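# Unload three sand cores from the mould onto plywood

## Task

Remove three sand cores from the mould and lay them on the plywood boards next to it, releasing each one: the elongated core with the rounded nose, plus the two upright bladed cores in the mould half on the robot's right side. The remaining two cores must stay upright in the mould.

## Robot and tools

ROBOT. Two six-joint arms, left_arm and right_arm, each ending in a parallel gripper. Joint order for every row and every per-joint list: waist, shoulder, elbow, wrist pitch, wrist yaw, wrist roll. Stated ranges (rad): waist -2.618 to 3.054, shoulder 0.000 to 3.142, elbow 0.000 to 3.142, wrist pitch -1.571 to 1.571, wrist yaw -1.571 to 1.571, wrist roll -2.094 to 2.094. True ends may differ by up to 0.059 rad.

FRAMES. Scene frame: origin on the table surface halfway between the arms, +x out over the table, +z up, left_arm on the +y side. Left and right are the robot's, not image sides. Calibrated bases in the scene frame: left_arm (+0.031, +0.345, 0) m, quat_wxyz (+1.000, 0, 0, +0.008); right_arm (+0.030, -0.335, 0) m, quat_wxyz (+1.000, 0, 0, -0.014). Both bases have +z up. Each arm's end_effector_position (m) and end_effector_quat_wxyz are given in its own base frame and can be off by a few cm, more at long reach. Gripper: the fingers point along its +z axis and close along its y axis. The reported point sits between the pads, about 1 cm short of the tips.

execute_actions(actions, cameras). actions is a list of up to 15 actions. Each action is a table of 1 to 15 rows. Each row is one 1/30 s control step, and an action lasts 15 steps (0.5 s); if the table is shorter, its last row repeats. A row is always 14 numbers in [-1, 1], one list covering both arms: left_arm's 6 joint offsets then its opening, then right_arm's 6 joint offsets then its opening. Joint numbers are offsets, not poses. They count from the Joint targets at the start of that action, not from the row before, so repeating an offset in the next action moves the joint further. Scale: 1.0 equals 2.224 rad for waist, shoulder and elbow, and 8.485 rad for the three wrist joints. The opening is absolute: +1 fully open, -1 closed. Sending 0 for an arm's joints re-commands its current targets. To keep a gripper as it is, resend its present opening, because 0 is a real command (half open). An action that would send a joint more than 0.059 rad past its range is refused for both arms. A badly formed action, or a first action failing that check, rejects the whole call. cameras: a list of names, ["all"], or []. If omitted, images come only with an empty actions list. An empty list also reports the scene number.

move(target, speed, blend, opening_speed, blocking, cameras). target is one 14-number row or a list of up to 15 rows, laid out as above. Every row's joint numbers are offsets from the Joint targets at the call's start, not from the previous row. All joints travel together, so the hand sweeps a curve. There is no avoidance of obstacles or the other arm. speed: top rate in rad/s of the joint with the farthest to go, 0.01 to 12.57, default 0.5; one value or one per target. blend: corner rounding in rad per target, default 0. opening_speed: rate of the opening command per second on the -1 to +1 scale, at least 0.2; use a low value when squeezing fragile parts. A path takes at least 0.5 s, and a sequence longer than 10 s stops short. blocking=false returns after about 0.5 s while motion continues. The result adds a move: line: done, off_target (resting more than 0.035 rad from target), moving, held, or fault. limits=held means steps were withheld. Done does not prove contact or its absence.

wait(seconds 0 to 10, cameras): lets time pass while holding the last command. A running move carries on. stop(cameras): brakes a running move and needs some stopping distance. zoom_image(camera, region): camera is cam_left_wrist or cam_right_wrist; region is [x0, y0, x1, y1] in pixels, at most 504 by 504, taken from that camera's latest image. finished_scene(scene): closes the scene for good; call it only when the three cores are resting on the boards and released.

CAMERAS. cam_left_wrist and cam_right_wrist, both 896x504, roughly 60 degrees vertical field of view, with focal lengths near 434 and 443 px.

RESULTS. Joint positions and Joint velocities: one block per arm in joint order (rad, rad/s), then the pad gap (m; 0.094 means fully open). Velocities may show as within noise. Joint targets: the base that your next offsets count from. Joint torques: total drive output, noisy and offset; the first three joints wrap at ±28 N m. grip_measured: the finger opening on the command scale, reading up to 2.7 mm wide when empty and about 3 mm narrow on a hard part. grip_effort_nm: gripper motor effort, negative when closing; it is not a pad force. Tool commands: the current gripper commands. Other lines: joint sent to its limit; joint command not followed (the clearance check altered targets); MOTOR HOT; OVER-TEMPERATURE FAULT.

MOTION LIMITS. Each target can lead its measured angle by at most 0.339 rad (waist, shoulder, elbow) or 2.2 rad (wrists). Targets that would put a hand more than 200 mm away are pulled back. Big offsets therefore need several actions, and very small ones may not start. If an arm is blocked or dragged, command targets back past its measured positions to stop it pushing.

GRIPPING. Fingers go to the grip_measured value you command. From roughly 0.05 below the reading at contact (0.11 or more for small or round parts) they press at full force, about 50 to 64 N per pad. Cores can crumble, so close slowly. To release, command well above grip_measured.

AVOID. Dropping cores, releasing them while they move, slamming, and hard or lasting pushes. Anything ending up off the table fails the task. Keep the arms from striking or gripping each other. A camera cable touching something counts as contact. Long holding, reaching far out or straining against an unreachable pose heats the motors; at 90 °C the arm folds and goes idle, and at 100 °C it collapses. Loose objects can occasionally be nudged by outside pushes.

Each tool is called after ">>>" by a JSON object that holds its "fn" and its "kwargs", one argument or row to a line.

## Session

Scene 1 was accepted, so leaning placement is fine. Surveying scene 2.

>>> {"fn": "execute_actions", "kwargs": {
  "actions": []
}}

Scene clock: 0.00 s.
left_arm: end_effector_position=(+0.3493, -0.0518, +0.2095) grip_measured=+1.000 grip_effort_nm=n/a end_effector_quat_wxyz=(+0.534, -0.007, +0.815, -0.226) | right_arm: end_effector_position=(+0.3046, +0.0783, +0.1820) grip_measured=+1.000 grip_effort_nm=n/a end_effector_quat_wxyz=(+0.477, +0.034, +0.863, +0.162)
Joint positions: left_arm=[0.059 1.017 0.578 0.071 0.424 -0.25 0.094] | right_arm=[0.21 0.854 0.562 -0.224 -0.068 0.329 0.094]
Joint velocities: within noise
Joint torques (N m): no reading
Heat: left arm: 31 °C; right arm: 33 °C.
Joint targets: left_arm=[0.059 1.010 0.587 0.072 0.427 -0.248] | right_arm=[0.210 0.847 0.574 -0.220 -0.067 0.327]
Tool commands: left_gripper/opening=+1.0 right_gripper/opening=+1.0

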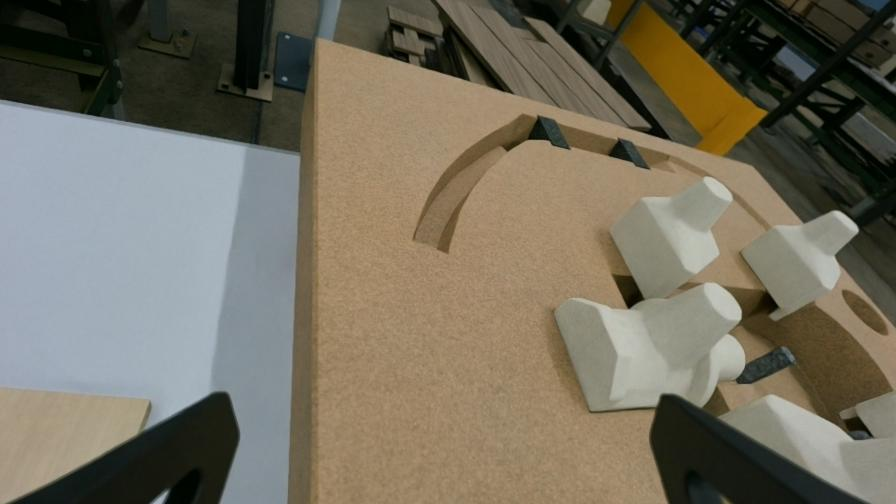

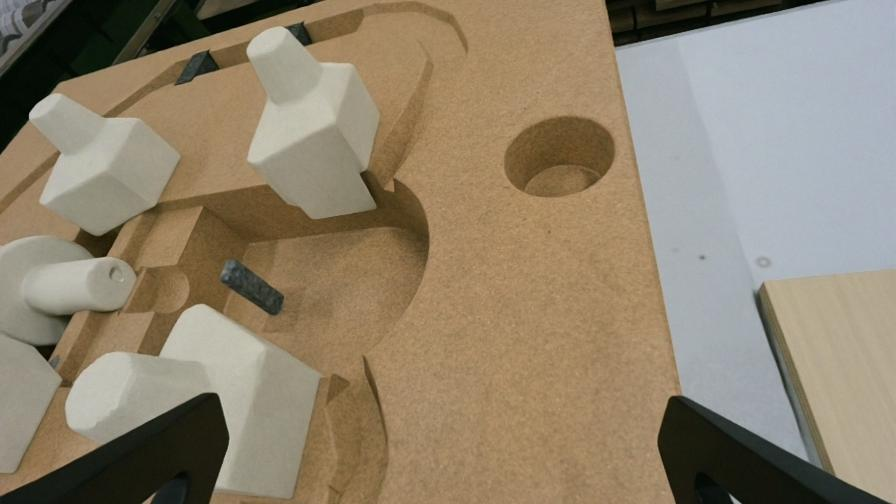

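>>> {"fn": "move", "kwargs": {
  "target": [-0.2513,0.0854,0.7253,-0.1923,-0.0503,0.0292,1,0.1304,0.1587,0.7311,-0.1579,0.0079,-0.0385,1],
  "speed": 1.0,
  "cameras": ["all"]
}}

Scene clock: 6.07 s.
left_arm: end_effector_position=(+0.1924, -0.1038, +0.4710) grip_measured=+1.000 grip_effort_nm=0.027 end_effector_quat_wxyz=(+0.469, +0.212, +0.848, -0.124) | right_arm: end_effector_position=(+0.1927, +0.1060, +0.4701) grip_measured=+1.000 grip_effort_nm=0.022 end_effector_quat_wxyz=(+0.468, -0.212, +0.849, +0.123)
Joint positions: left_arm=[-0.492 1.199 2.192 -1.551 0.009 -0.007 0.094] | right_arm=[0.492 1.2 2.187 -1.547 -0.008 0.007 0.094]
Joint torques (N m): left_arm=[-0.51 -0.03 2.97 1.96 -0.08 0.03] | right_arm=[0.69 -0.08 3.74 1.31 0.05 -0.14]
Heat: left arm: 32 °C; right arm: 34 °C.
Joint targets: left_arm=[-0.500 1.200 2.201 -1.560 0.000 -0.001] | right_arm=[0.500 1.200 2.200 -1.560 0.000 0.000]
move: done

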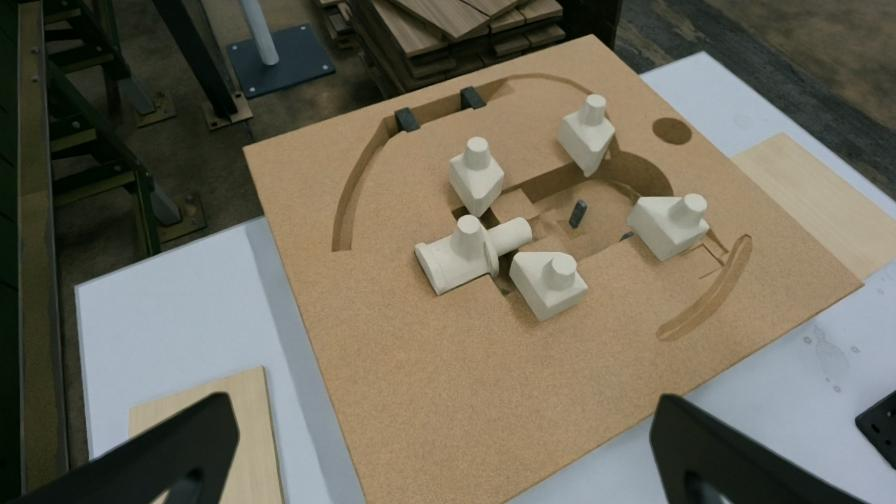

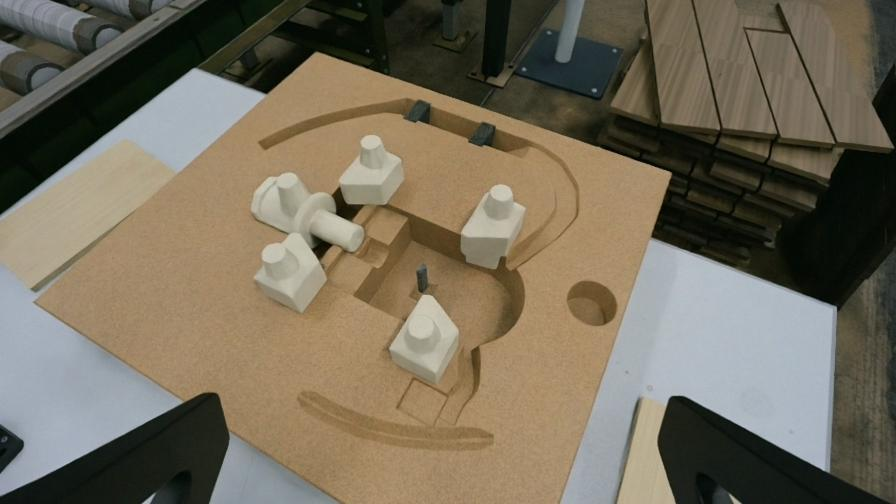

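>>> {"fn": "move", "kwargs": {
  "target": [0.0288,0.4393,0.0409,0.0198,0.0324,0.087,0.4,0.027,0.2518,-0.1754,0.0224,0,0.0678,1],
  "speed": 0.7,
  "cameras": ["all"]
}}

Scene clock: 50.57 s.
left_arm: end_effector_position=(+0.4070, -0.2413, +0.1835) grip_measured=+0.402 grip_effort_nm=-0.066 end_effector_quat_wxyz=(+0.146, +0.557, +0.811, -0.106) | right_arm: end_effector_position=(+0.3135, +0.1962, +0.2076) grip_measured=+1.000 grip_effort_nm=0.032 end_effector_quat_wxyz=(+0.097, +0.007, +0.993, +0.064)
Joint positions: left_arm=[-0.442 2.176 2.268 -1.401 0.255 0.728 0.066] | right_arm=[0.553 1.764 1.813 -1.386 -0.006 0.568 0.094]
Joint torques (N m): left_arm=[0.49 -10.32 6.68 1.06 0.4 0.04] | right_arm=[0.61 -7.36 5.05 0.61 0.05 0.01]
Heat: left arm: 34 °C; right arm: 36 °C.
Joint targets: left_arm=[-0.436 2.177 2.292 -1.391 0.275 0.737] | right_arm=[0.560 1.760 1.810 -1.370 0.000 0.575]
move: done

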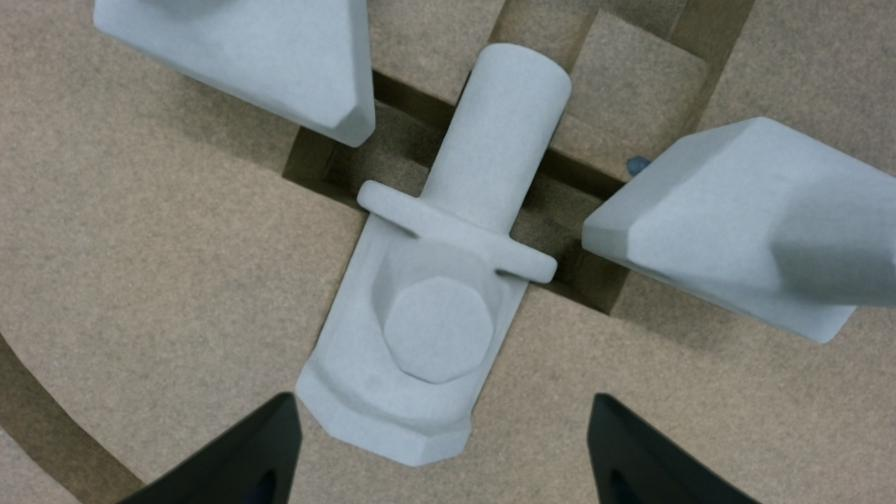

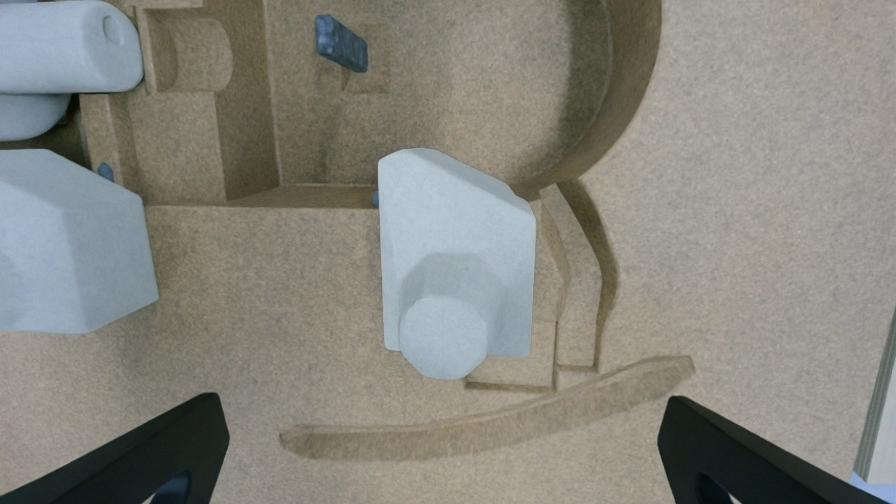

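>>> {"fn": "move", "kwargs": {
  "target": [
    [-0.0054,0.0007,-0.0432,0.0116,-0.0003,0,0.4,0.0076,0.0504,-0.0103,0.0005,0.0007,0.0026,1],
    [-0.0108,0.0013,-0.0863,0.0231,-0.0006,0,0.4,0.0076,0.0594,-0.0944,0.0217,0.0007,0.0026,1]
  ],
  "speed": 0.2,
  "cameras": ["all"]
}}

Scene clock: 70.43 s.
left_arm: end_effector_position=(+0.4210, -0.2532, +0.1471) grip_measured=+0.402 grip_effort_nm=-0.066 end_effector_quat_wxyz=(+0.162, +0.562, +0.804, -0.104) | right_arm: end_effector_position=(+0.3157, +0.2047, +0.1134) grip_measured=+1.000 grip_effort_nm=0.027 end_effector_quat_wxyz=(+0.037, +0.010, +0.999, +0.027)
Joint positions: left_arm=[-0.452 2.176 2.109 -1.207 0.255 0.729 0.066] | right_arm=[0.571 1.884 1.608 -1.203 -0.005 0.59 0.094]
Joint torques (N m): left_arm=[-0.61 -10.39 4.26 1.12 0.36 0.06] | right_arm=[0.57 -7.39 4.62 0.41 0.09 0.05]
Heat: left arm: 34 °C; right arm: 34 °C.
Joint targets: left_arm=[-0.460 2.180 2.100 -1.196 0.270 0.738] | right_arm=[0.577 1.893 1.600 -1.186 0.006 0.597]
move: done

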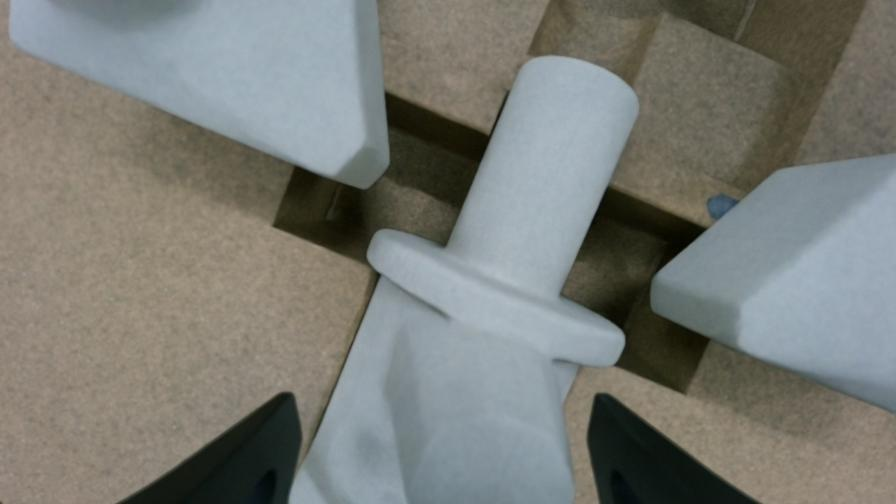

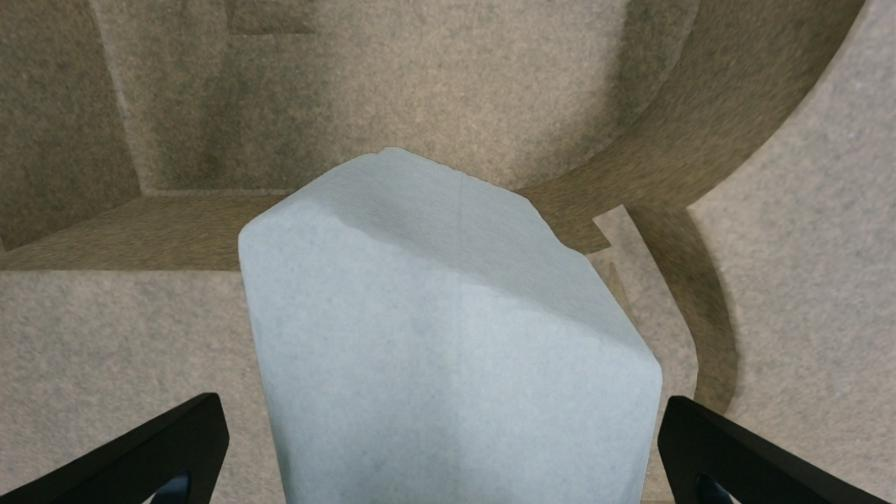

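>>> {"fn": "move", "kwargs": {
  "target": [-0.006,-0.0175,-0.0459,0.0074,0,0,0.4,0,-0.0027,-0.0157,0.0034,0.0,0,1],
  "speed": 0.15
}}

>>> {"fn": "move", "kwargs": {
  "target": [0,0,0,0,0,0,-0.05,0,0,0,0,0,0,0.22],
  "opening_speed": 0.5,
  "cameras": ["all"]
}}

Scene clock: 79.13 s.
left_arm: end_effector_position=(+0.4141, -0.2545, +0.1232) grip_measured=+0.402 grip_effort_nm=-0.056 end_effector_quat_wxyz=(+0.148, +0.568, +0.803, -0.106) | right_arm: end_effector_position=(+0.3145, +0.2039, +0.1049) grip_measured=+1.000 grip_effort_nm=0.022 end_effector_quat_wxyz=(+0.036, +0.010, +0.999, +0.026)
Joint positions: left_arm=[-0.461 2.171 2.014 -1.147 0.253 0.736 0.066] | right_arm=[0.571 1.884 1.575 -1.174 -0.004 0.59 0.094]
Joint torques (N m): left_arm=[-0.87 -12.86 3.69 1.09 0.36 -0.05] | right_arm=[0.57 -7.87 4.51 0.37 0.08 0.04]
Heat: left arm: 35 °C; right arm: 34 °C.
Joint targets: left_arm=[-0.473 2.141 1.998 -1.133 0.270 0.738] | right_arm=[0.577 1.887 1.565 -1.157 0.006 0.598]
move: done

Scene clock: 80.97 s.
left_arm: end_effector_position=(+0.4176, -0.2549, +0.1293) grip_measured=-0.044 grip_effort_nm=-0.618 end_effector_quat_wxyz=(+0.163, +0.592, +0.784, -0.093) | right_arm: end_effector_position=(+0.3150, +0.2037, +0.1050) grip_measured=+0.223 grip_effort_nm=-0.129 end_effector_quat_wxyz=(+0.037, +0.010, +0.999, +0.025)
Joint positions: left_arm=[-0.463 2.157 2.012 -1.132 0.24 0.794 0.045] | right_arm=[0.571 1.884 1.575 -1.172 -0.001 0.591 0.057]
Joint velocities: left_arm=[-0.012 -0.007 0.012 -0.037 -0.081 -0.11 0.004] | right_arm=[within noise]
Joint torques (N m): left_arm=[-0.8 -11.81 3.85 0.99 0.53 -0.72] | right_arm=[0.64 -7.86 4.49 0.4 0.08 0.03]
Heat: left arm: 35 °C; right arm: 34 °C.
Joint targets: left_arm=[-0.473 2.141 1.998 -1.133 0.270 0.738] | right_arm=[0.577 1.887 1.565 -1.157 0.006 0.597]
move: off_target (left_arm); left_arm: the wrist roll is farthest, 0.056 rad from its target

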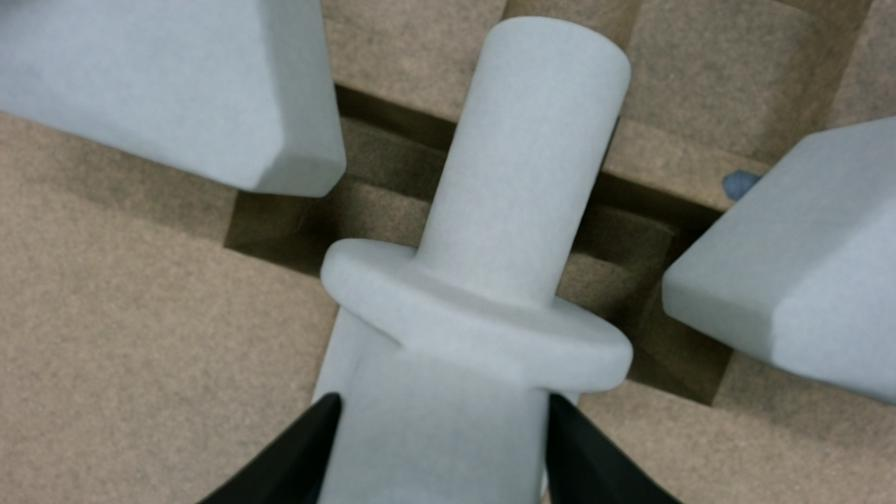

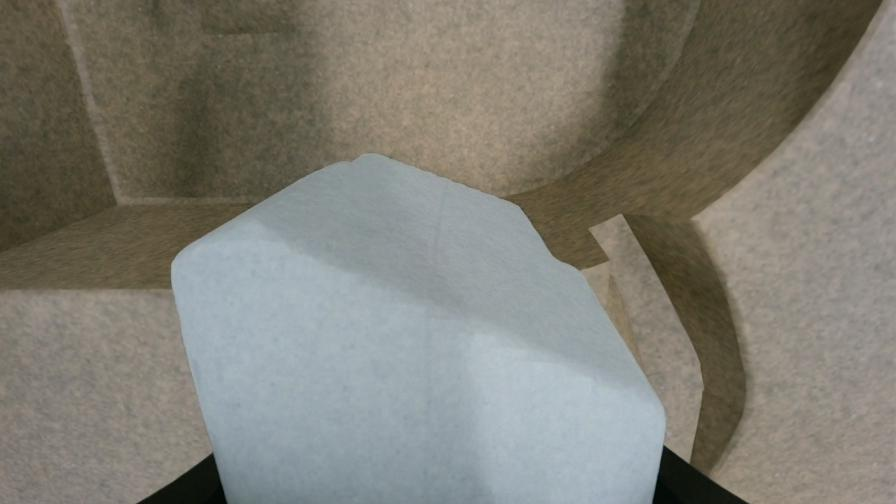

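>>> {"fn": "move", "kwargs": {
  "target": [0,0,0,0,0,0,-0.4,0,0,0,0,0,0,0.06],
  "opening_speed": 0.3
}}

Scene clock: 86.03 s.
left_arm: end_effector_position=(+0.4176, -0.2549, +0.1293) grip_measured=-0.055 grip_effort_nm=-0.999 end_effector_quat_wxyz=(+0.163, +0.592, +0.784, -0.093) | right_arm: end_effector_position=(+0.3154, +0.2033, +0.1050) grip_measured=+0.172 grip_effort_nm=-1.009 end_effector_quat_wxyz=(+0.038, +0.010, +0.999, +0.024)
Joint positions: left_arm=[-0.463 2.157 2.012 -1.132 0.24 0.794 0.044] | right_arm=[0.571 1.884 1.575 -1.172 0.001 0.591 0.055]
Joint torques (N m): left_arm=[-0.81 -11.79 3.92 1 0.5 -0.72] | right_arm=[0.57 -7.84 4.51 0.4 0.04 0.03]
Heat: left arm: 36 °C; right arm: 34 °C.
Joint targets: left_arm=[-0.473 2.141 1.998 -1.133 0.270 0.738] | right_arm=[0.577 1.887 1.565 -1.157 0.006 0.597]
move: off_target (left_arm); left_arm: the wrist roll is farthest, 0.056 rad from its target

>>> {"fn": "move", "kwargs": {
  "target": [
    [0.0018,0.0108,0.0845,-0.0106,0,0.0066,-0.4,0,-0.0072,0.1115,-0.0237,0,0,0.06],
    [0.0018,0.0288,0.1605,-0.0257,0,0.0066,-0.4,0,0.013,0.2376,-0.044,0,0,0.06]
  ],
  "speed": 0.25,
  "cameras": ["all"]
}}

Scene clock: 97.57 s.
left_arm: end_effector_position=(+0.4156, -0.2516, +0.1808) grip_measured=-0.064 grip_effort_nm=-0.994 end_effector_quat_wxyz=(+0.159, +0.588, +0.788, -0.089) | right_arm: end_effector_position=(+0.3248, +0.2094, +0.2132) grip_measured=+0.172 grip_effort_nm=-1.009 end_effector_quat_wxyz=(+0.070, +0.011, +0.996, +0.046)
Joint positions: left_arm=[-0.463 2.207 2.305 -1.38 0.229 0.785 0.044] | right_arm=[0.571 1.919 2.049 -1.533 0.001 0.592 0.055]
Joint torques (N m): left_arm=[-0.43 -10.82 8.94 1.31 0.66 0.03] | right_arm=[0.59 -8.29 8.53 0.38 0.04 0.03]
Heat: left arm: 38 °C; right arm: 34 °C.
Joint targets: left_arm=[-0.469 2.205 2.354 -1.351 0.270 0.794] | right_arm=[0.577 1.916 2.094 -1.530 0.006 0.598]
move: off_target (left_arm, right_arm); left_arm: the elbow is farthest, 0.050 rad from its target; right_arm: the elbow is farthest, 0.044 rad from its target

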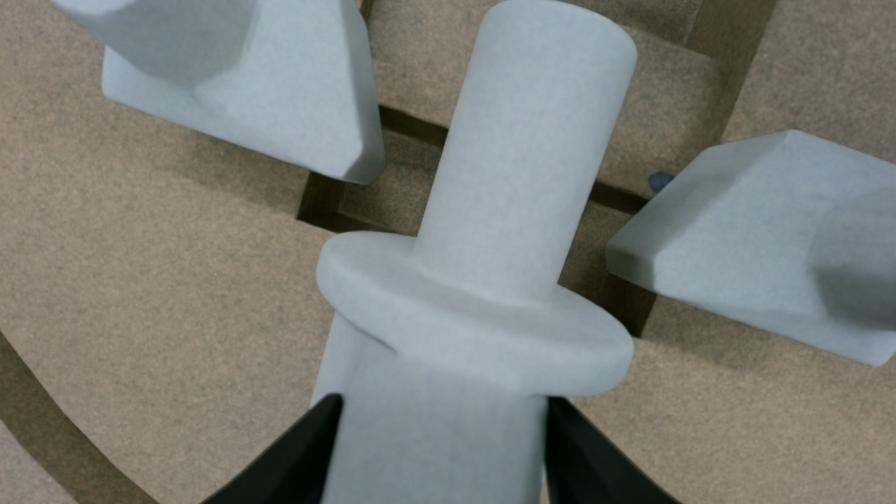

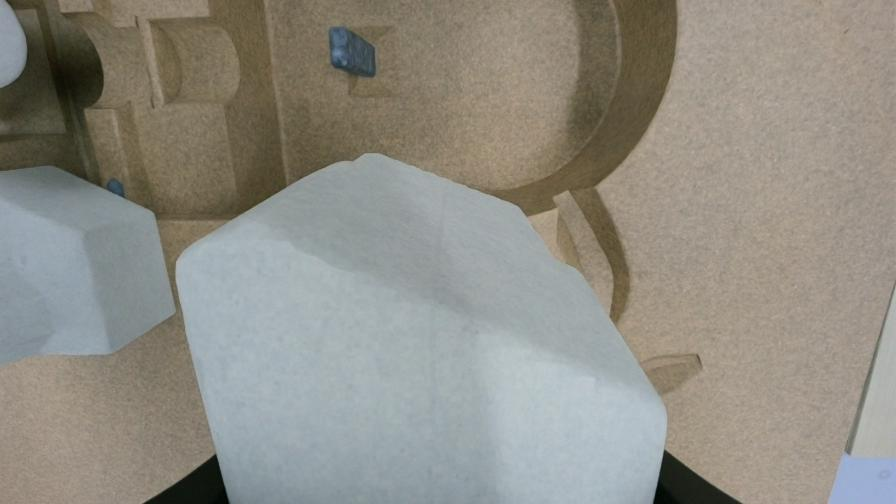

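>>> {"fn": "move", "kwargs": {
  "target": [
    [0,0,0.045,-0.0071,0,0,-0.4,-0.09,0,0,0,0,0,0.06],
    [0.1124,-0.045,0.045,-0.0071,0,0,-0.4,-0.2594,-0.1871,-0.1951,0.013,-0.0007,-0.0351,0.06],
    [0.3802,-0.344,-0.3952,0.0308,-0.0318,-0.0785,-0.4,-0.5153,-0.3714,-0.3885,0.0247,-0.0007,-0.0705,0.06],
    [0.3802,-0.3485,-0.5517,0.0707,-0.0318,-0.0785,-0.4,-0.5153,-0.3939,-0.5998,0.0742,-0.0007,-0.0705,0.06]
  ],
  "speed": [0.25,0.5,0.6,0.4],
  "blend": [0.03,0.05,0.05,0],
  "cameras": ["all"]
}}

Scene clock: 161.93 s.
left_arm: end_effector_position=(+0.3163, +0.1250, +0.1165) grip_measured=-0.064 grip_effort_nm=-0.999 end_effector_quat_wxyz=(+0.181, -0.117, +0.975, +0.047) | right_arm: end_effector_position=(+0.1848, -0.1154, +0.0933) grip_measured=+0.172 grip_effort_nm=-1.004 end_effector_quat_wxyz=(+0.144, +0.277, +0.949, -0.041)
Joint positions: left_arm=[0.373 1.491 1.114 -0.818 0 0.134 0.044] | right_arm=[-0.562 1.069 0.752 -0.953 0 0.006 0.055]
Joint torques (N m): left_arm=[0.31 -9.89 6.2 1.86 0.02 -0.13] | right_arm=[-0.59 -4.33 6.09 1.11 -0.02 -0.11]
Heat: left arm: 44 °C; right arm: 36 °C.
Joint targets: left_arm=[0.376 1.430 1.128 -0.751 0.000 0.127] | right_arm=[-0.569 1.039 0.759 -0.900 0.000 -0.001]
move: off_target (left_arm, right_arm); left_arm: the wrist pitch is farthest, 0.067 rad from its target; right_arm: the wrist pitch is farthest, 0.053 rad from its target

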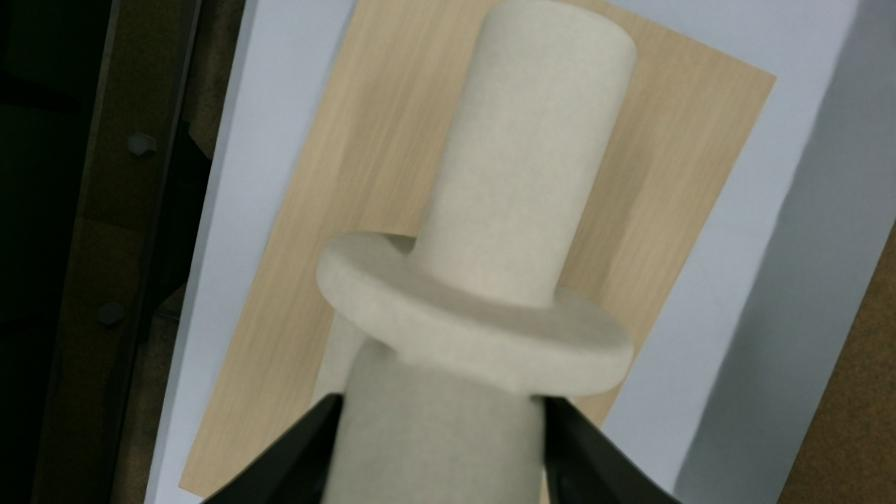

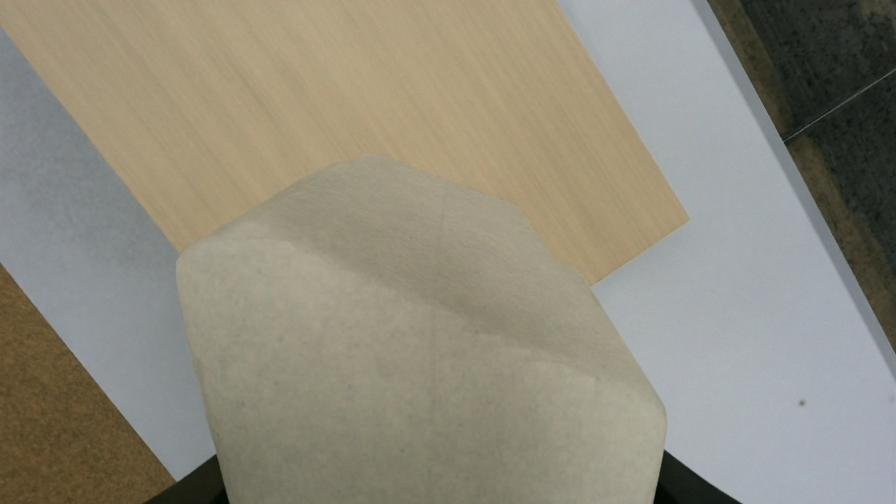

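>>> {"fn": "move", "kwargs": {
  "target": [
    [0,0.0032,-0.015,0.0048,0,0,-0.4,0.027,0.0652,0.027,0.0147,0,0,0.06],
    [0,0.0063,-0.0301,0.0095,0,0,-0.4,0.027,0.0715,0.0036,0.0225,0,0,0.06]
  ],
  "speed": [0.2,0.1],
  "cameras": ["all"]
}}

Scene clock: 178.53 s.
left_arm: end_effector_position=(+0.3164, +0.1250, +0.1017) grip_measured=-0.064 grip_effort_nm=-0.999 end_effector_quat_wxyz=(+0.187, -0.117, +0.974, +0.048) | right_arm: end_effector_position=(+0.2270, -0.1276, +0.0827) grip_measured=+0.172 grip_effort_nm=-1.004 end_effector_quat_wxyz=(+0.174, +0.254, +0.950, -0.045)
Joint positions: left_arm=[0.373 1.491 1.05 -0.741 0 0.134 0.044] | right_arm=[-0.516 1.204 0.765 -0.77 0 0.006 0.055]
Joint torques (N m): left_arm=[0.25 -8.84 5.9 1.94 0.02 -0.14] | right_arm=[0.59 -3.29 5.81 1.26 -0.01 -0.11]
Heat: left arm: 40 °C; right arm: 35 °C.
Joint targets: left_arm=[0.376 1.444 1.060 -0.671 0.000 0.128] | right_arm=[-0.509 1.199 0.768 -0.710 0.000 -0.001]
move: off_target (left_arm, right_arm); left_arm: the wrist pitch is farthest, 0.070 rad from its target; right_arm: the wrist pitch is farthest, 0.060 rad from its target

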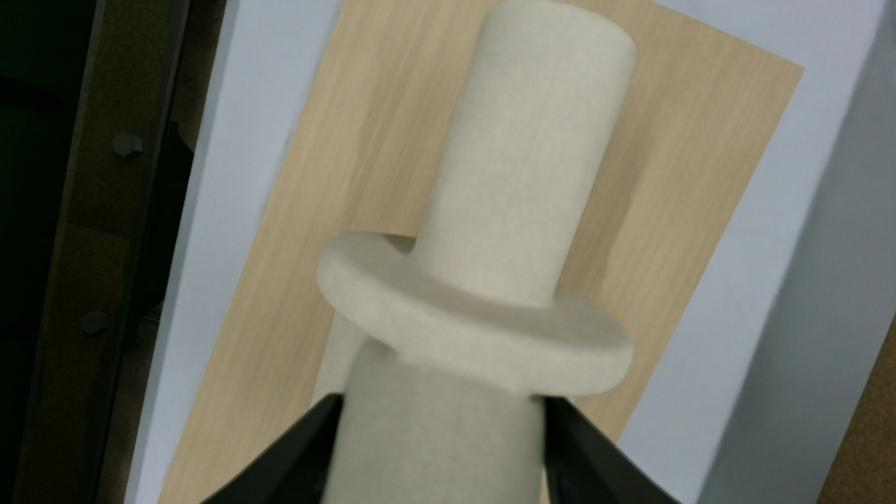

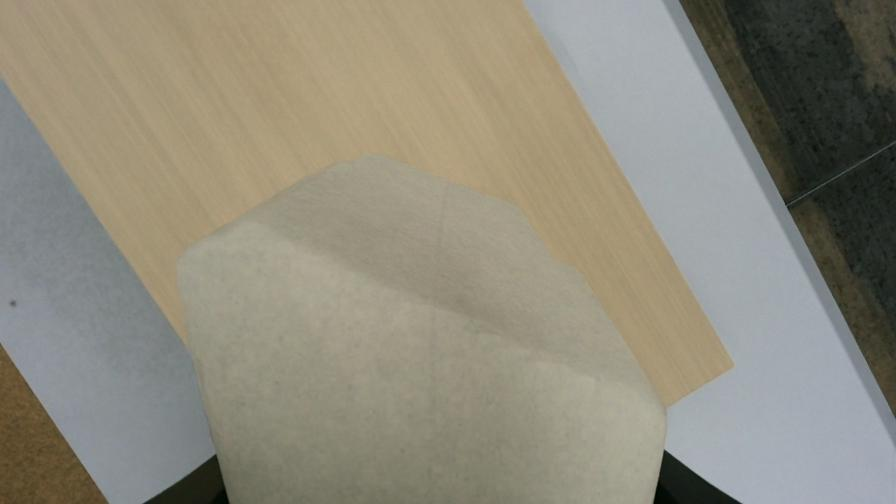

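>>> {"fn": "move", "kwargs": {
  "target": [0,0.0022,-0.0105,0.0033,0,0,-0.4,0,0.0033,-0.0125,0.0042,0,0,0.06],
  "speed": 0.07
}}

>>> {"fn": "move", "kwargs": {
  "target": [0,0.0013,-0.006,0.0019,0,0,-0.4,0,0.002,-0.0078,0.0026,0,0,0.06],
  "speed": 0.05
}}

>>> {"fn": "move", "kwargs": {
  "target": [0,0.0009,-0.0045,0.0014,0,0,-0.4,0,0.002,-0.0078,0.0026,0,0,0.06],
  "speed": 0.05
}}

Scene clock: 183.93 s.
left_arm: end_effector_position=(+0.3162, +0.1249, +0.0966) grip_measured=-0.064 grip_effort_nm=-0.999 end_effector_quat_wxyz=(+0.189, -0.117, +0.974, +0.049) | right_arm: end_effector_position=(+0.2267, -0.1274, +0.0743) grip_measured=+0.172 grip_effort_nm=-1.009 end_effector_quat_wxyz=(+0.174, +0.254, +0.951, -0.045)
Joint positions: left_arm=[0.373 1.491 1.028 -0.714 0 0.133 0.044] | right_arm=[-0.516 1.212 0.736 -0.734 0 0.006 0.055]
Joint torques (N m): left_arm=[0.35 -8.42 5.81 1.97 0.03 -0.13] | right_arm=[0.59 -3.33 5.85 1.26 -0.01 -0.11]
Heat: left arm: 39 °C; right arm: 35 °C.
Joint targets: left_arm=[0.376 1.448 1.037 -0.642 0.000 0.127] | right_arm=[-0.509 1.206 0.740 -0.674 0.000 -0.001]
move: off_target (left_arm, right_arm); left_arm: the wrist pitch is farthest, 0.071 rad from its target; right_arm: the wrist pitch is farthest, 0.060 rad from its target

Scene clock: 184.87 s.
left_arm: end_effector_position=(+0.3178, +0.1255, +0.0955) grip_measured=-0.064 grip_effort_nm=-1.004 end_effector_quat_wxyz=(+0.194, -0.117, +0.973, +0.050) | right_arm: end_effector_position=(+0.2265, -0.1273, +0.0695) grip_measured=+0.172 grip_effort_nm=-1.009 end_effector_quat_wxyz=(+0.174, +0.254, +0.950, -0.045)
Joint positions: left_arm=[0.373 1.491 1.02 -0.697 0 0.133 0.044] | right_arm=[-0.516 1.216 0.718 -0.712 0 0.006 0.055]
Joint torques (N m): left_arm=[0.24 -8.21 5.29 1.97 0.03 -0.14] | right_arm=[0.59 -3.34 5.81 1.27 0 -0.11]
Heat: left arm: 39 °C; right arm: 35 °C.
Joint targets: left_arm=[0.376 1.451 1.024 -0.626 0.000 0.127] | right_arm=[-0.509 1.210 0.722 -0.652 0.000 0.000]
move: off_target (left_arm, right_arm); left_arm: the wrist pitch is farthest, 0.071 rad from its target; right_arm: the wrist pitch is farthest, 0.060 rad from its target

Scene clock: 185.80 s.
left_arm: end_effector_position=(+0.3185, +0.1266, +0.0945) grip_measured=-0.064 grip_effort_nm=-1.004 end_effector_quat_wxyz=(+0.196, -0.118, +0.972, +0.053) | right_arm: end_effector_position=(+0.2262, -0.1272, +0.0647) grip_measured=+0.172 grip_effort_nm=-0.999 end_effector_quat_wxyz=(+0.174, +0.254, +0.950, -0.045)
Joint positions: left_arm=[0.373 1.491 1.013 -0.685 -0.004 0.133 0.044] | right_arm=[-0.516 1.22 0.701 -0.691 0 0.006 0.055]
Joint torques (N m): left_arm=[0.28 -8.02 5.14 1.99 0.08 -0.13] | right_arm=[0.61 -3.34 5.79 1.23 -0.01 -0.11]
Heat: left arm: 39 °C; right arm: 35 °C.
Joint targets: left_arm=[0.376 1.453 1.014 -0.614 0.000 0.127] | right_arm=[-0.509 1.215 0.705 -0.630 0.000 0.000]
move: off_target (left_arm, right_arm); left_arm: the wrist pitch is farthest, 0.071 rad from its target; right_arm: the wrist pitch is farthest, 0.061 rad from its target

>>> {"fn": "move", "kwargs": {
  "target": [0,0,0,-0.0041,0,0,-0.4,0,0.002,-0.0078,0.0026,0,0,0.06],
  "speed": 0.05,
  "cameras": ["all"]
}}

Scene clock: 189.73 s.
left_arm: end_effector_position=(+0.3179, +0.1268, +0.0943) grip_measured=-0.064 grip_effort_nm=-1.004 end_effector_quat_wxyz=(+0.195, -0.118, +0.972, +0.053) | right_arm: end_effector_position=(+0.2258, -0.1269, +0.0599) grip_measured=+0.172 grip_effort_nm=-1.004 end_effector_quat_wxyz=(+0.174, +0.254, +0.950, -0.045)
Joint positions: left_arm=[0.373 1.491 1.013 -0.687 -0.006 0.133 0.044] | right_arm=[-0.516 1.225 0.684 -0.669 0 0.006 0.055]
Joint torques (N m): left_arm=[0.28 -8.09 5.09 1.58 0.09 -0.13] | right_arm=[0.61 -3.34 5.74 1.24 -0.01 -0.11]
Heat: left arm: 38 °C; right arm: 35 °C.
Joint targets: left_arm=[0.376 1.453 1.014 -0.649 0.000 0.127] | right_arm=[-0.509 1.219 0.688 -0.608 0.000 0.000]
move: off_target (left_arm, right_arm); left_arm: the shoulder is farthest, 0.038 rad from its target; right_arm: the wrist pitch is farthest, 0.061 rad from its target

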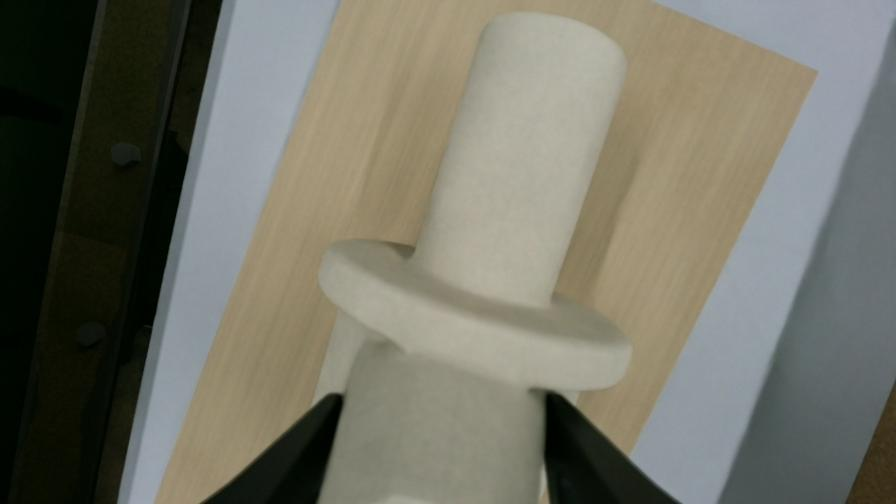

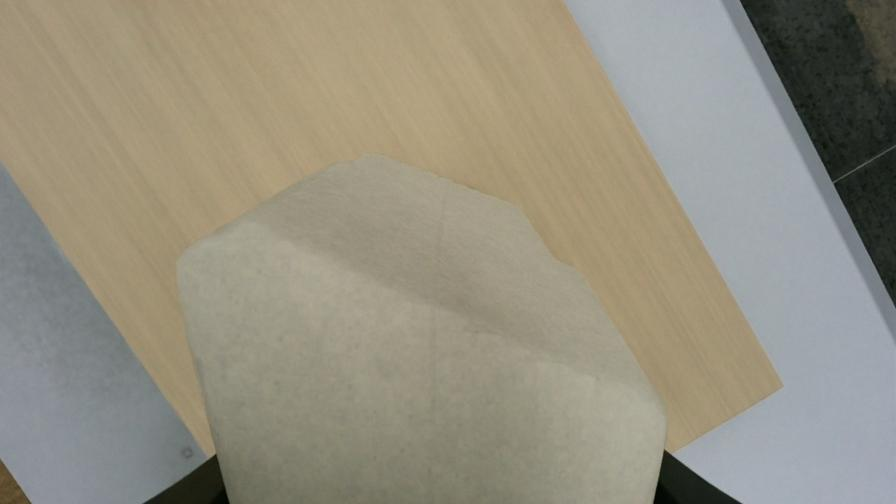

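>>> {"fn": "move", "kwargs": {
  "target": [0,0,0,0,0,0,0.4,0,0.001,-0.004,0.0013,0,0,0.06],
  "speed": 0.05,
  "opening_speed": 0.3
}}

>>> {"fn": "move", "kwargs": {
  "target": [0,-0.0634,0.0815,-0.038,0,0,0.4,0,0.001,-0.004,0.0013,0,0,0.06],
  "speed": 0.2,
  "cameras": ["all"]
}}

Scene clock: 195.77 s.
left_arm: end_effector_position=(+0.3210, +0.1282, +0.0980) grip_measured=+0.398 grip_effort_nm=0.125 end_effector_quat_wxyz=(+0.205, -0.118, +0.970, +0.057) | right_arm: end_effector_position=(+0.2257, -0.1269, +0.0579) grip_measured=+0.172 grip_effort_nm=-1.004 end_effector_quat_wxyz=(+0.175, +0.253, +0.950, -0.046)
Joint positions: left_arm=[0.373 1.484 1.013 -0.672 -0.007 0.133 0.066] | right_arm=[-0.516 1.225 0.675 -0.657 0 0.005 0.055]
Joint velocities: left_arm=[within noise] | right_arm=[-0.002 -0.007 -0.002 0.022 0.168 -0.037 0.001]
Joint torques (N m): left_arm=[0.29 -7.54 5.16 1.49 0.11 -0.13] | right_arm=[0.58 -3.14 5.75 1.26 -0.01 -0.1]
Heat: left arm: 38 °C; right arm: 35 °C.
Joint targets: left_arm=[0.376 1.453 1.014 -0.649 0.000 0.127] | right_arm=[-0.509 1.221 0.679 -0.597 0.000 -0.001]
move: off_target (right_arm); right_arm: the wrist pitch is farthest, 0.060 rad from its target

Scene clock: 198.00 s.
left_arm: end_effector_position=(+0.2928, +0.1171, +0.1689) grip_measured=+0.398 grip_effort_nm=0.129 end_effector_quat_wxyz=(+0.209, -0.118, +0.969, +0.058) | right_arm: end_effector_position=(+0.2254, -0.1267, +0.0552) grip_measured=+0.172 grip_effort_nm=-1.009 end_effector_quat_wxyz=(+0.174, +0.253, +0.950, -0.046)
Joint positions: left_arm=[0.373 1.336 1.17 -0.967 -0.007 0.133 0.066] | right_arm=[-0.516 1.228 0.667 -0.647 0 0.005 0.055]
Joint torques (N m): left_arm=[0.29 -5.87 7.38 1.23 0.11 -0.12] | right_arm=[0.59 -3.3 5.68 1.25 -0.01 -0.11]
Heat: left arm: 38 °C; right arm: 35 °C.
Joint targets: left_arm=[0.376 1.312 1.195 -0.971 0.000 0.127] | right_arm=[-0.509 1.224 0.670 -0.586 0.000 -0.001]
move: off_target (right_arm); right_arm: the wrist pitch is farthest, 0.061 rad from its target

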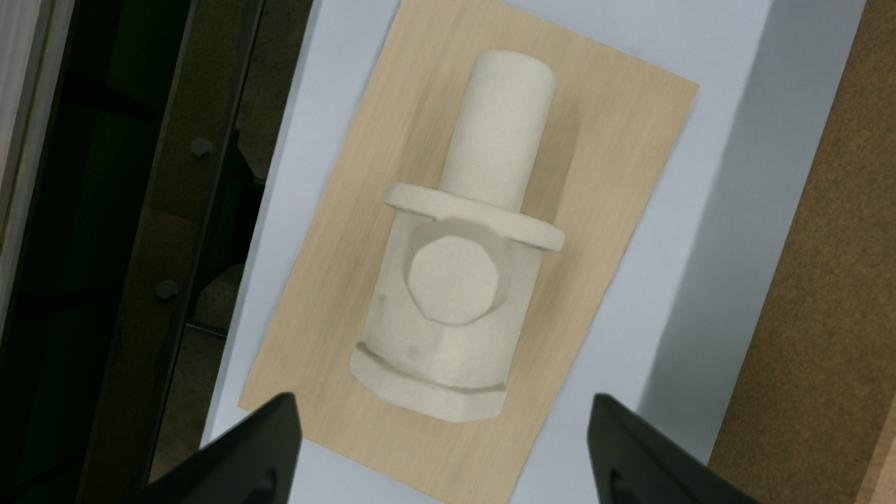

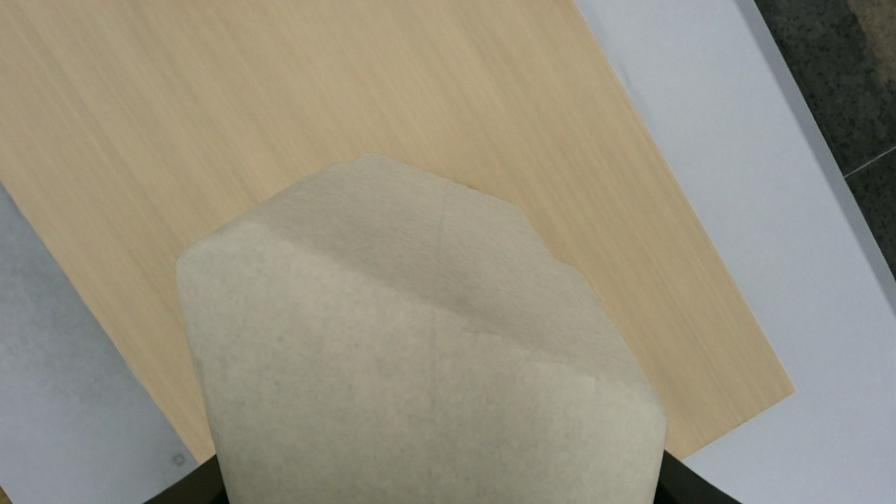

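>>> {"fn": "move", "kwargs": {
  "target": [-0.5962,-0.3156,-0.4033,0.1748,0,-0.015,1,0,0,0,0,0,0,0.06],
  "speed": 0.9,
  "cameras": ["cam_left_wrist"]
}}

>>> {"fn": "zoom_image", "kwargs": {
  "camera": "cam_left_wrist",
  "region": [500, 150, 800, 400]
}}

Scene clock: 205.27 s.
left_arm: end_effector_position=(+0.1788, -0.2433, +0.2971) grip_measured=+0.998 grip_effort_nm=0.115 end_effector_quat_wxyz=(+0.684, +0.292, +0.573, -0.345) | right_arm: end_effector_position=(+0.2256, -0.1268, +0.0552) grip_measured=+0.172 grip_effort_nm=-0.999 end_effector_quat_wxyz=(+0.175, +0.253, +0.950, -0.046)
Joint positions: left_arm=[-0.942 0.622 0.308 0.488 -0.002 0.004 0.094] | right_arm=[-0.516 1.228 0.667 -0.646 0 0.005 0.055]
Joint torques (N m): left_arm=[-0.53 -0.68 5.11 2.39 0.06 -0.11] | right_arm=[0.58 -3.29 5.71 1.25 -0.01 -0.11]
Heat: left arm: 37 °C; right arm: 35 °C.
Joint targets: left_arm=[-0.949 0.610 0.298 0.512 0.000 0.000] | right_arm=[-0.509 1.224 0.670 -0.586 0.000 -0.001]
move: off_target (right_arm); right_arm: the wrist pitch is farthest, 0.060 rad from its target
Images, in order (width x height): cam_left_wrist 896x504.

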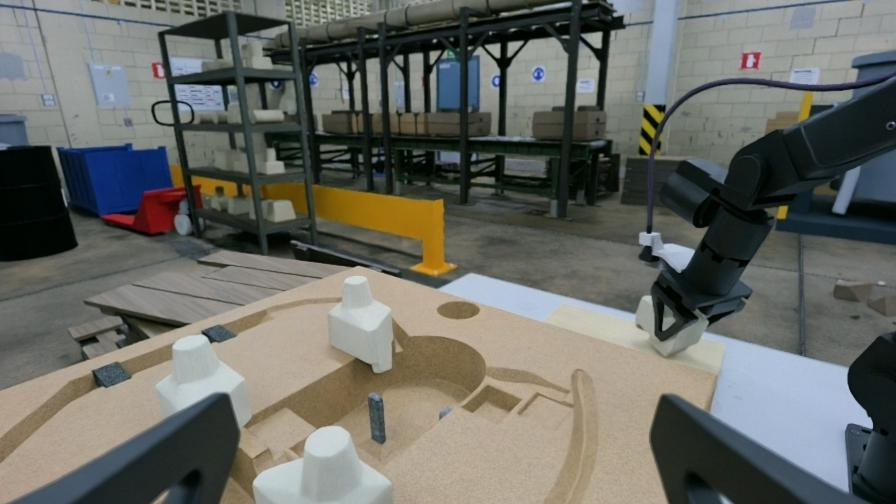

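Scaled by 1.680.

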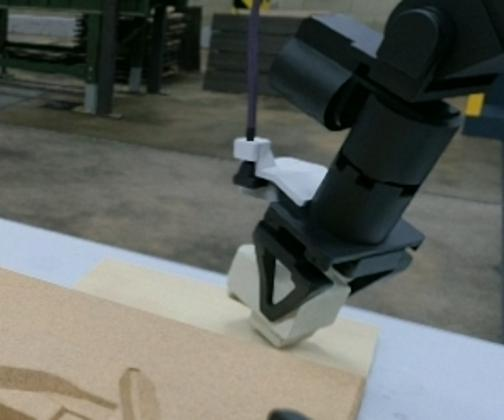

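>>> {"fn": "move", "kwargs": {
  "target": [0,0,0,0,0,0,1,0,0.001,-0.004,0.0013,0,0,0.06],
  "speed": 0.05
}}

>>> {"fn": "move", "kwargs": {
  "target": [0,0,0,0,0,0,1,0,0.001,-0.004,0.0013,0,0,0.06],
  "speed": 0.05,
  "cameras": ["cam_left_wrist"]
}}

>>> {"fn": "zoom_image", "kwargs": {
  "camera": "cam_left_wrist",
  "region": [600, 240, 780, 390]
}}

Scene clock: 210.80 s.
left_arm: end_effector_position=(+0.1788, -0.2432, +0.2973) grip_measured=+0.998 grip_effort_nm=0.125 end_effector_quat_wxyz=(+0.684, +0.292, +0.572, -0.346) | right_arm: end_effector_position=(+0.2250, -0.1265, +0.0531) grip_measured=+0.172 grip_effort_nm=-1.004 end_effector_quat_wxyz=(+0.175, +0.253, +0.950, -0.046)
Joint positions: left_arm=[-0.942 0.622 0.308 0.49 -0.002 0.004 0.094] | right_arm=[-0.516 1.228 0.657 -0.636 0 0.005 0.055]
Joint torques (N m): left_arm=[-0.64 -0.66 5.15 2.39 0.06 -0.1] | right_arm=[0.58 -3.1 5.7 1.26 -0.01 -0.11]
Heat: left arm: 36 °C; right arm: 35 °C.
Joint targets: left_arm=[-0.949 0.610 0.298 0.512 0.000 0.000] | right_arm=[-0.509 1.226 0.661 -0.574 0.000 -0.001]
move: off_target (right_arm); right_arm: the wrist pitch is farthest, 0.061 rad from its target

Scene clock: 211.50 s.
left_arm: end_effector_position=(+0.1788, -0.2432, +0.2973) grip_measured=+0.998 grip_effort_nm=0.120 end_effector_quat_wxyz=(+0.684, +0.292, +0.572, -0.346) | right_arm: end_effector_position=(+0.2256, -0.1268, +0.0513) grip_measured=+0.172 grip_effort_nm=-1.004 end_effector_quat_wxyz=(+0.176, +0.253, +0.950, -0.046)
Joint positions: left_arm=[-0.942 0.622 0.308 0.49 -0.002 0.004 0.094] | right_arm=[-0.516 1.232 0.651 -0.624 0 0.005 0.055]
Joint torques (N m): left_arm=[-0.46 -0.73 5.12 2.38 0.06 -0.12] | right_arm=[0.59 -3.25 5.48 1.25 -0.01 -0.1]
Heat: left arm: 36 °C; right arm: 35 °C.
Joint targets: left_arm=[-0.949 0.610 0.298 0.512 0.000 0.000] | right_arm=[-0.509 1.228 0.652 -0.564 0.000 0.000]
move: off_target (right_arm); right_arm: the wrist pitch is farthest, 0.061 rad from its target
Images, in order (width x height): cam_left_wrist 896x504.

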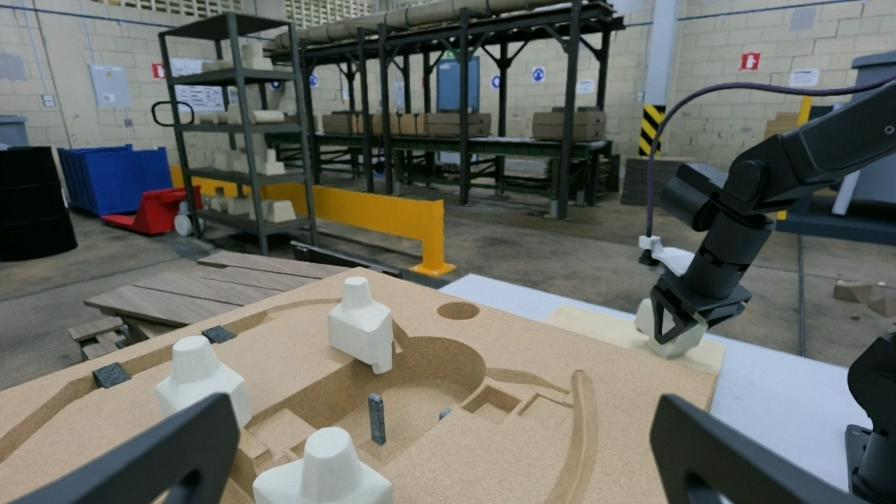

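Scaled by 2.800.

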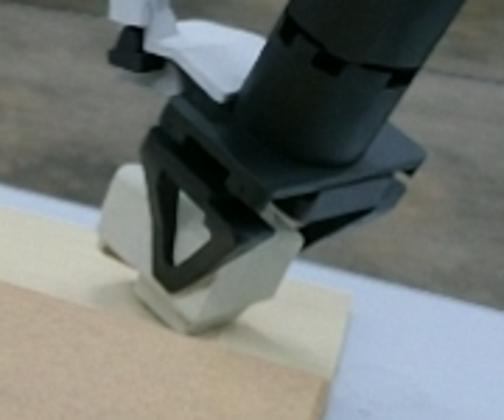

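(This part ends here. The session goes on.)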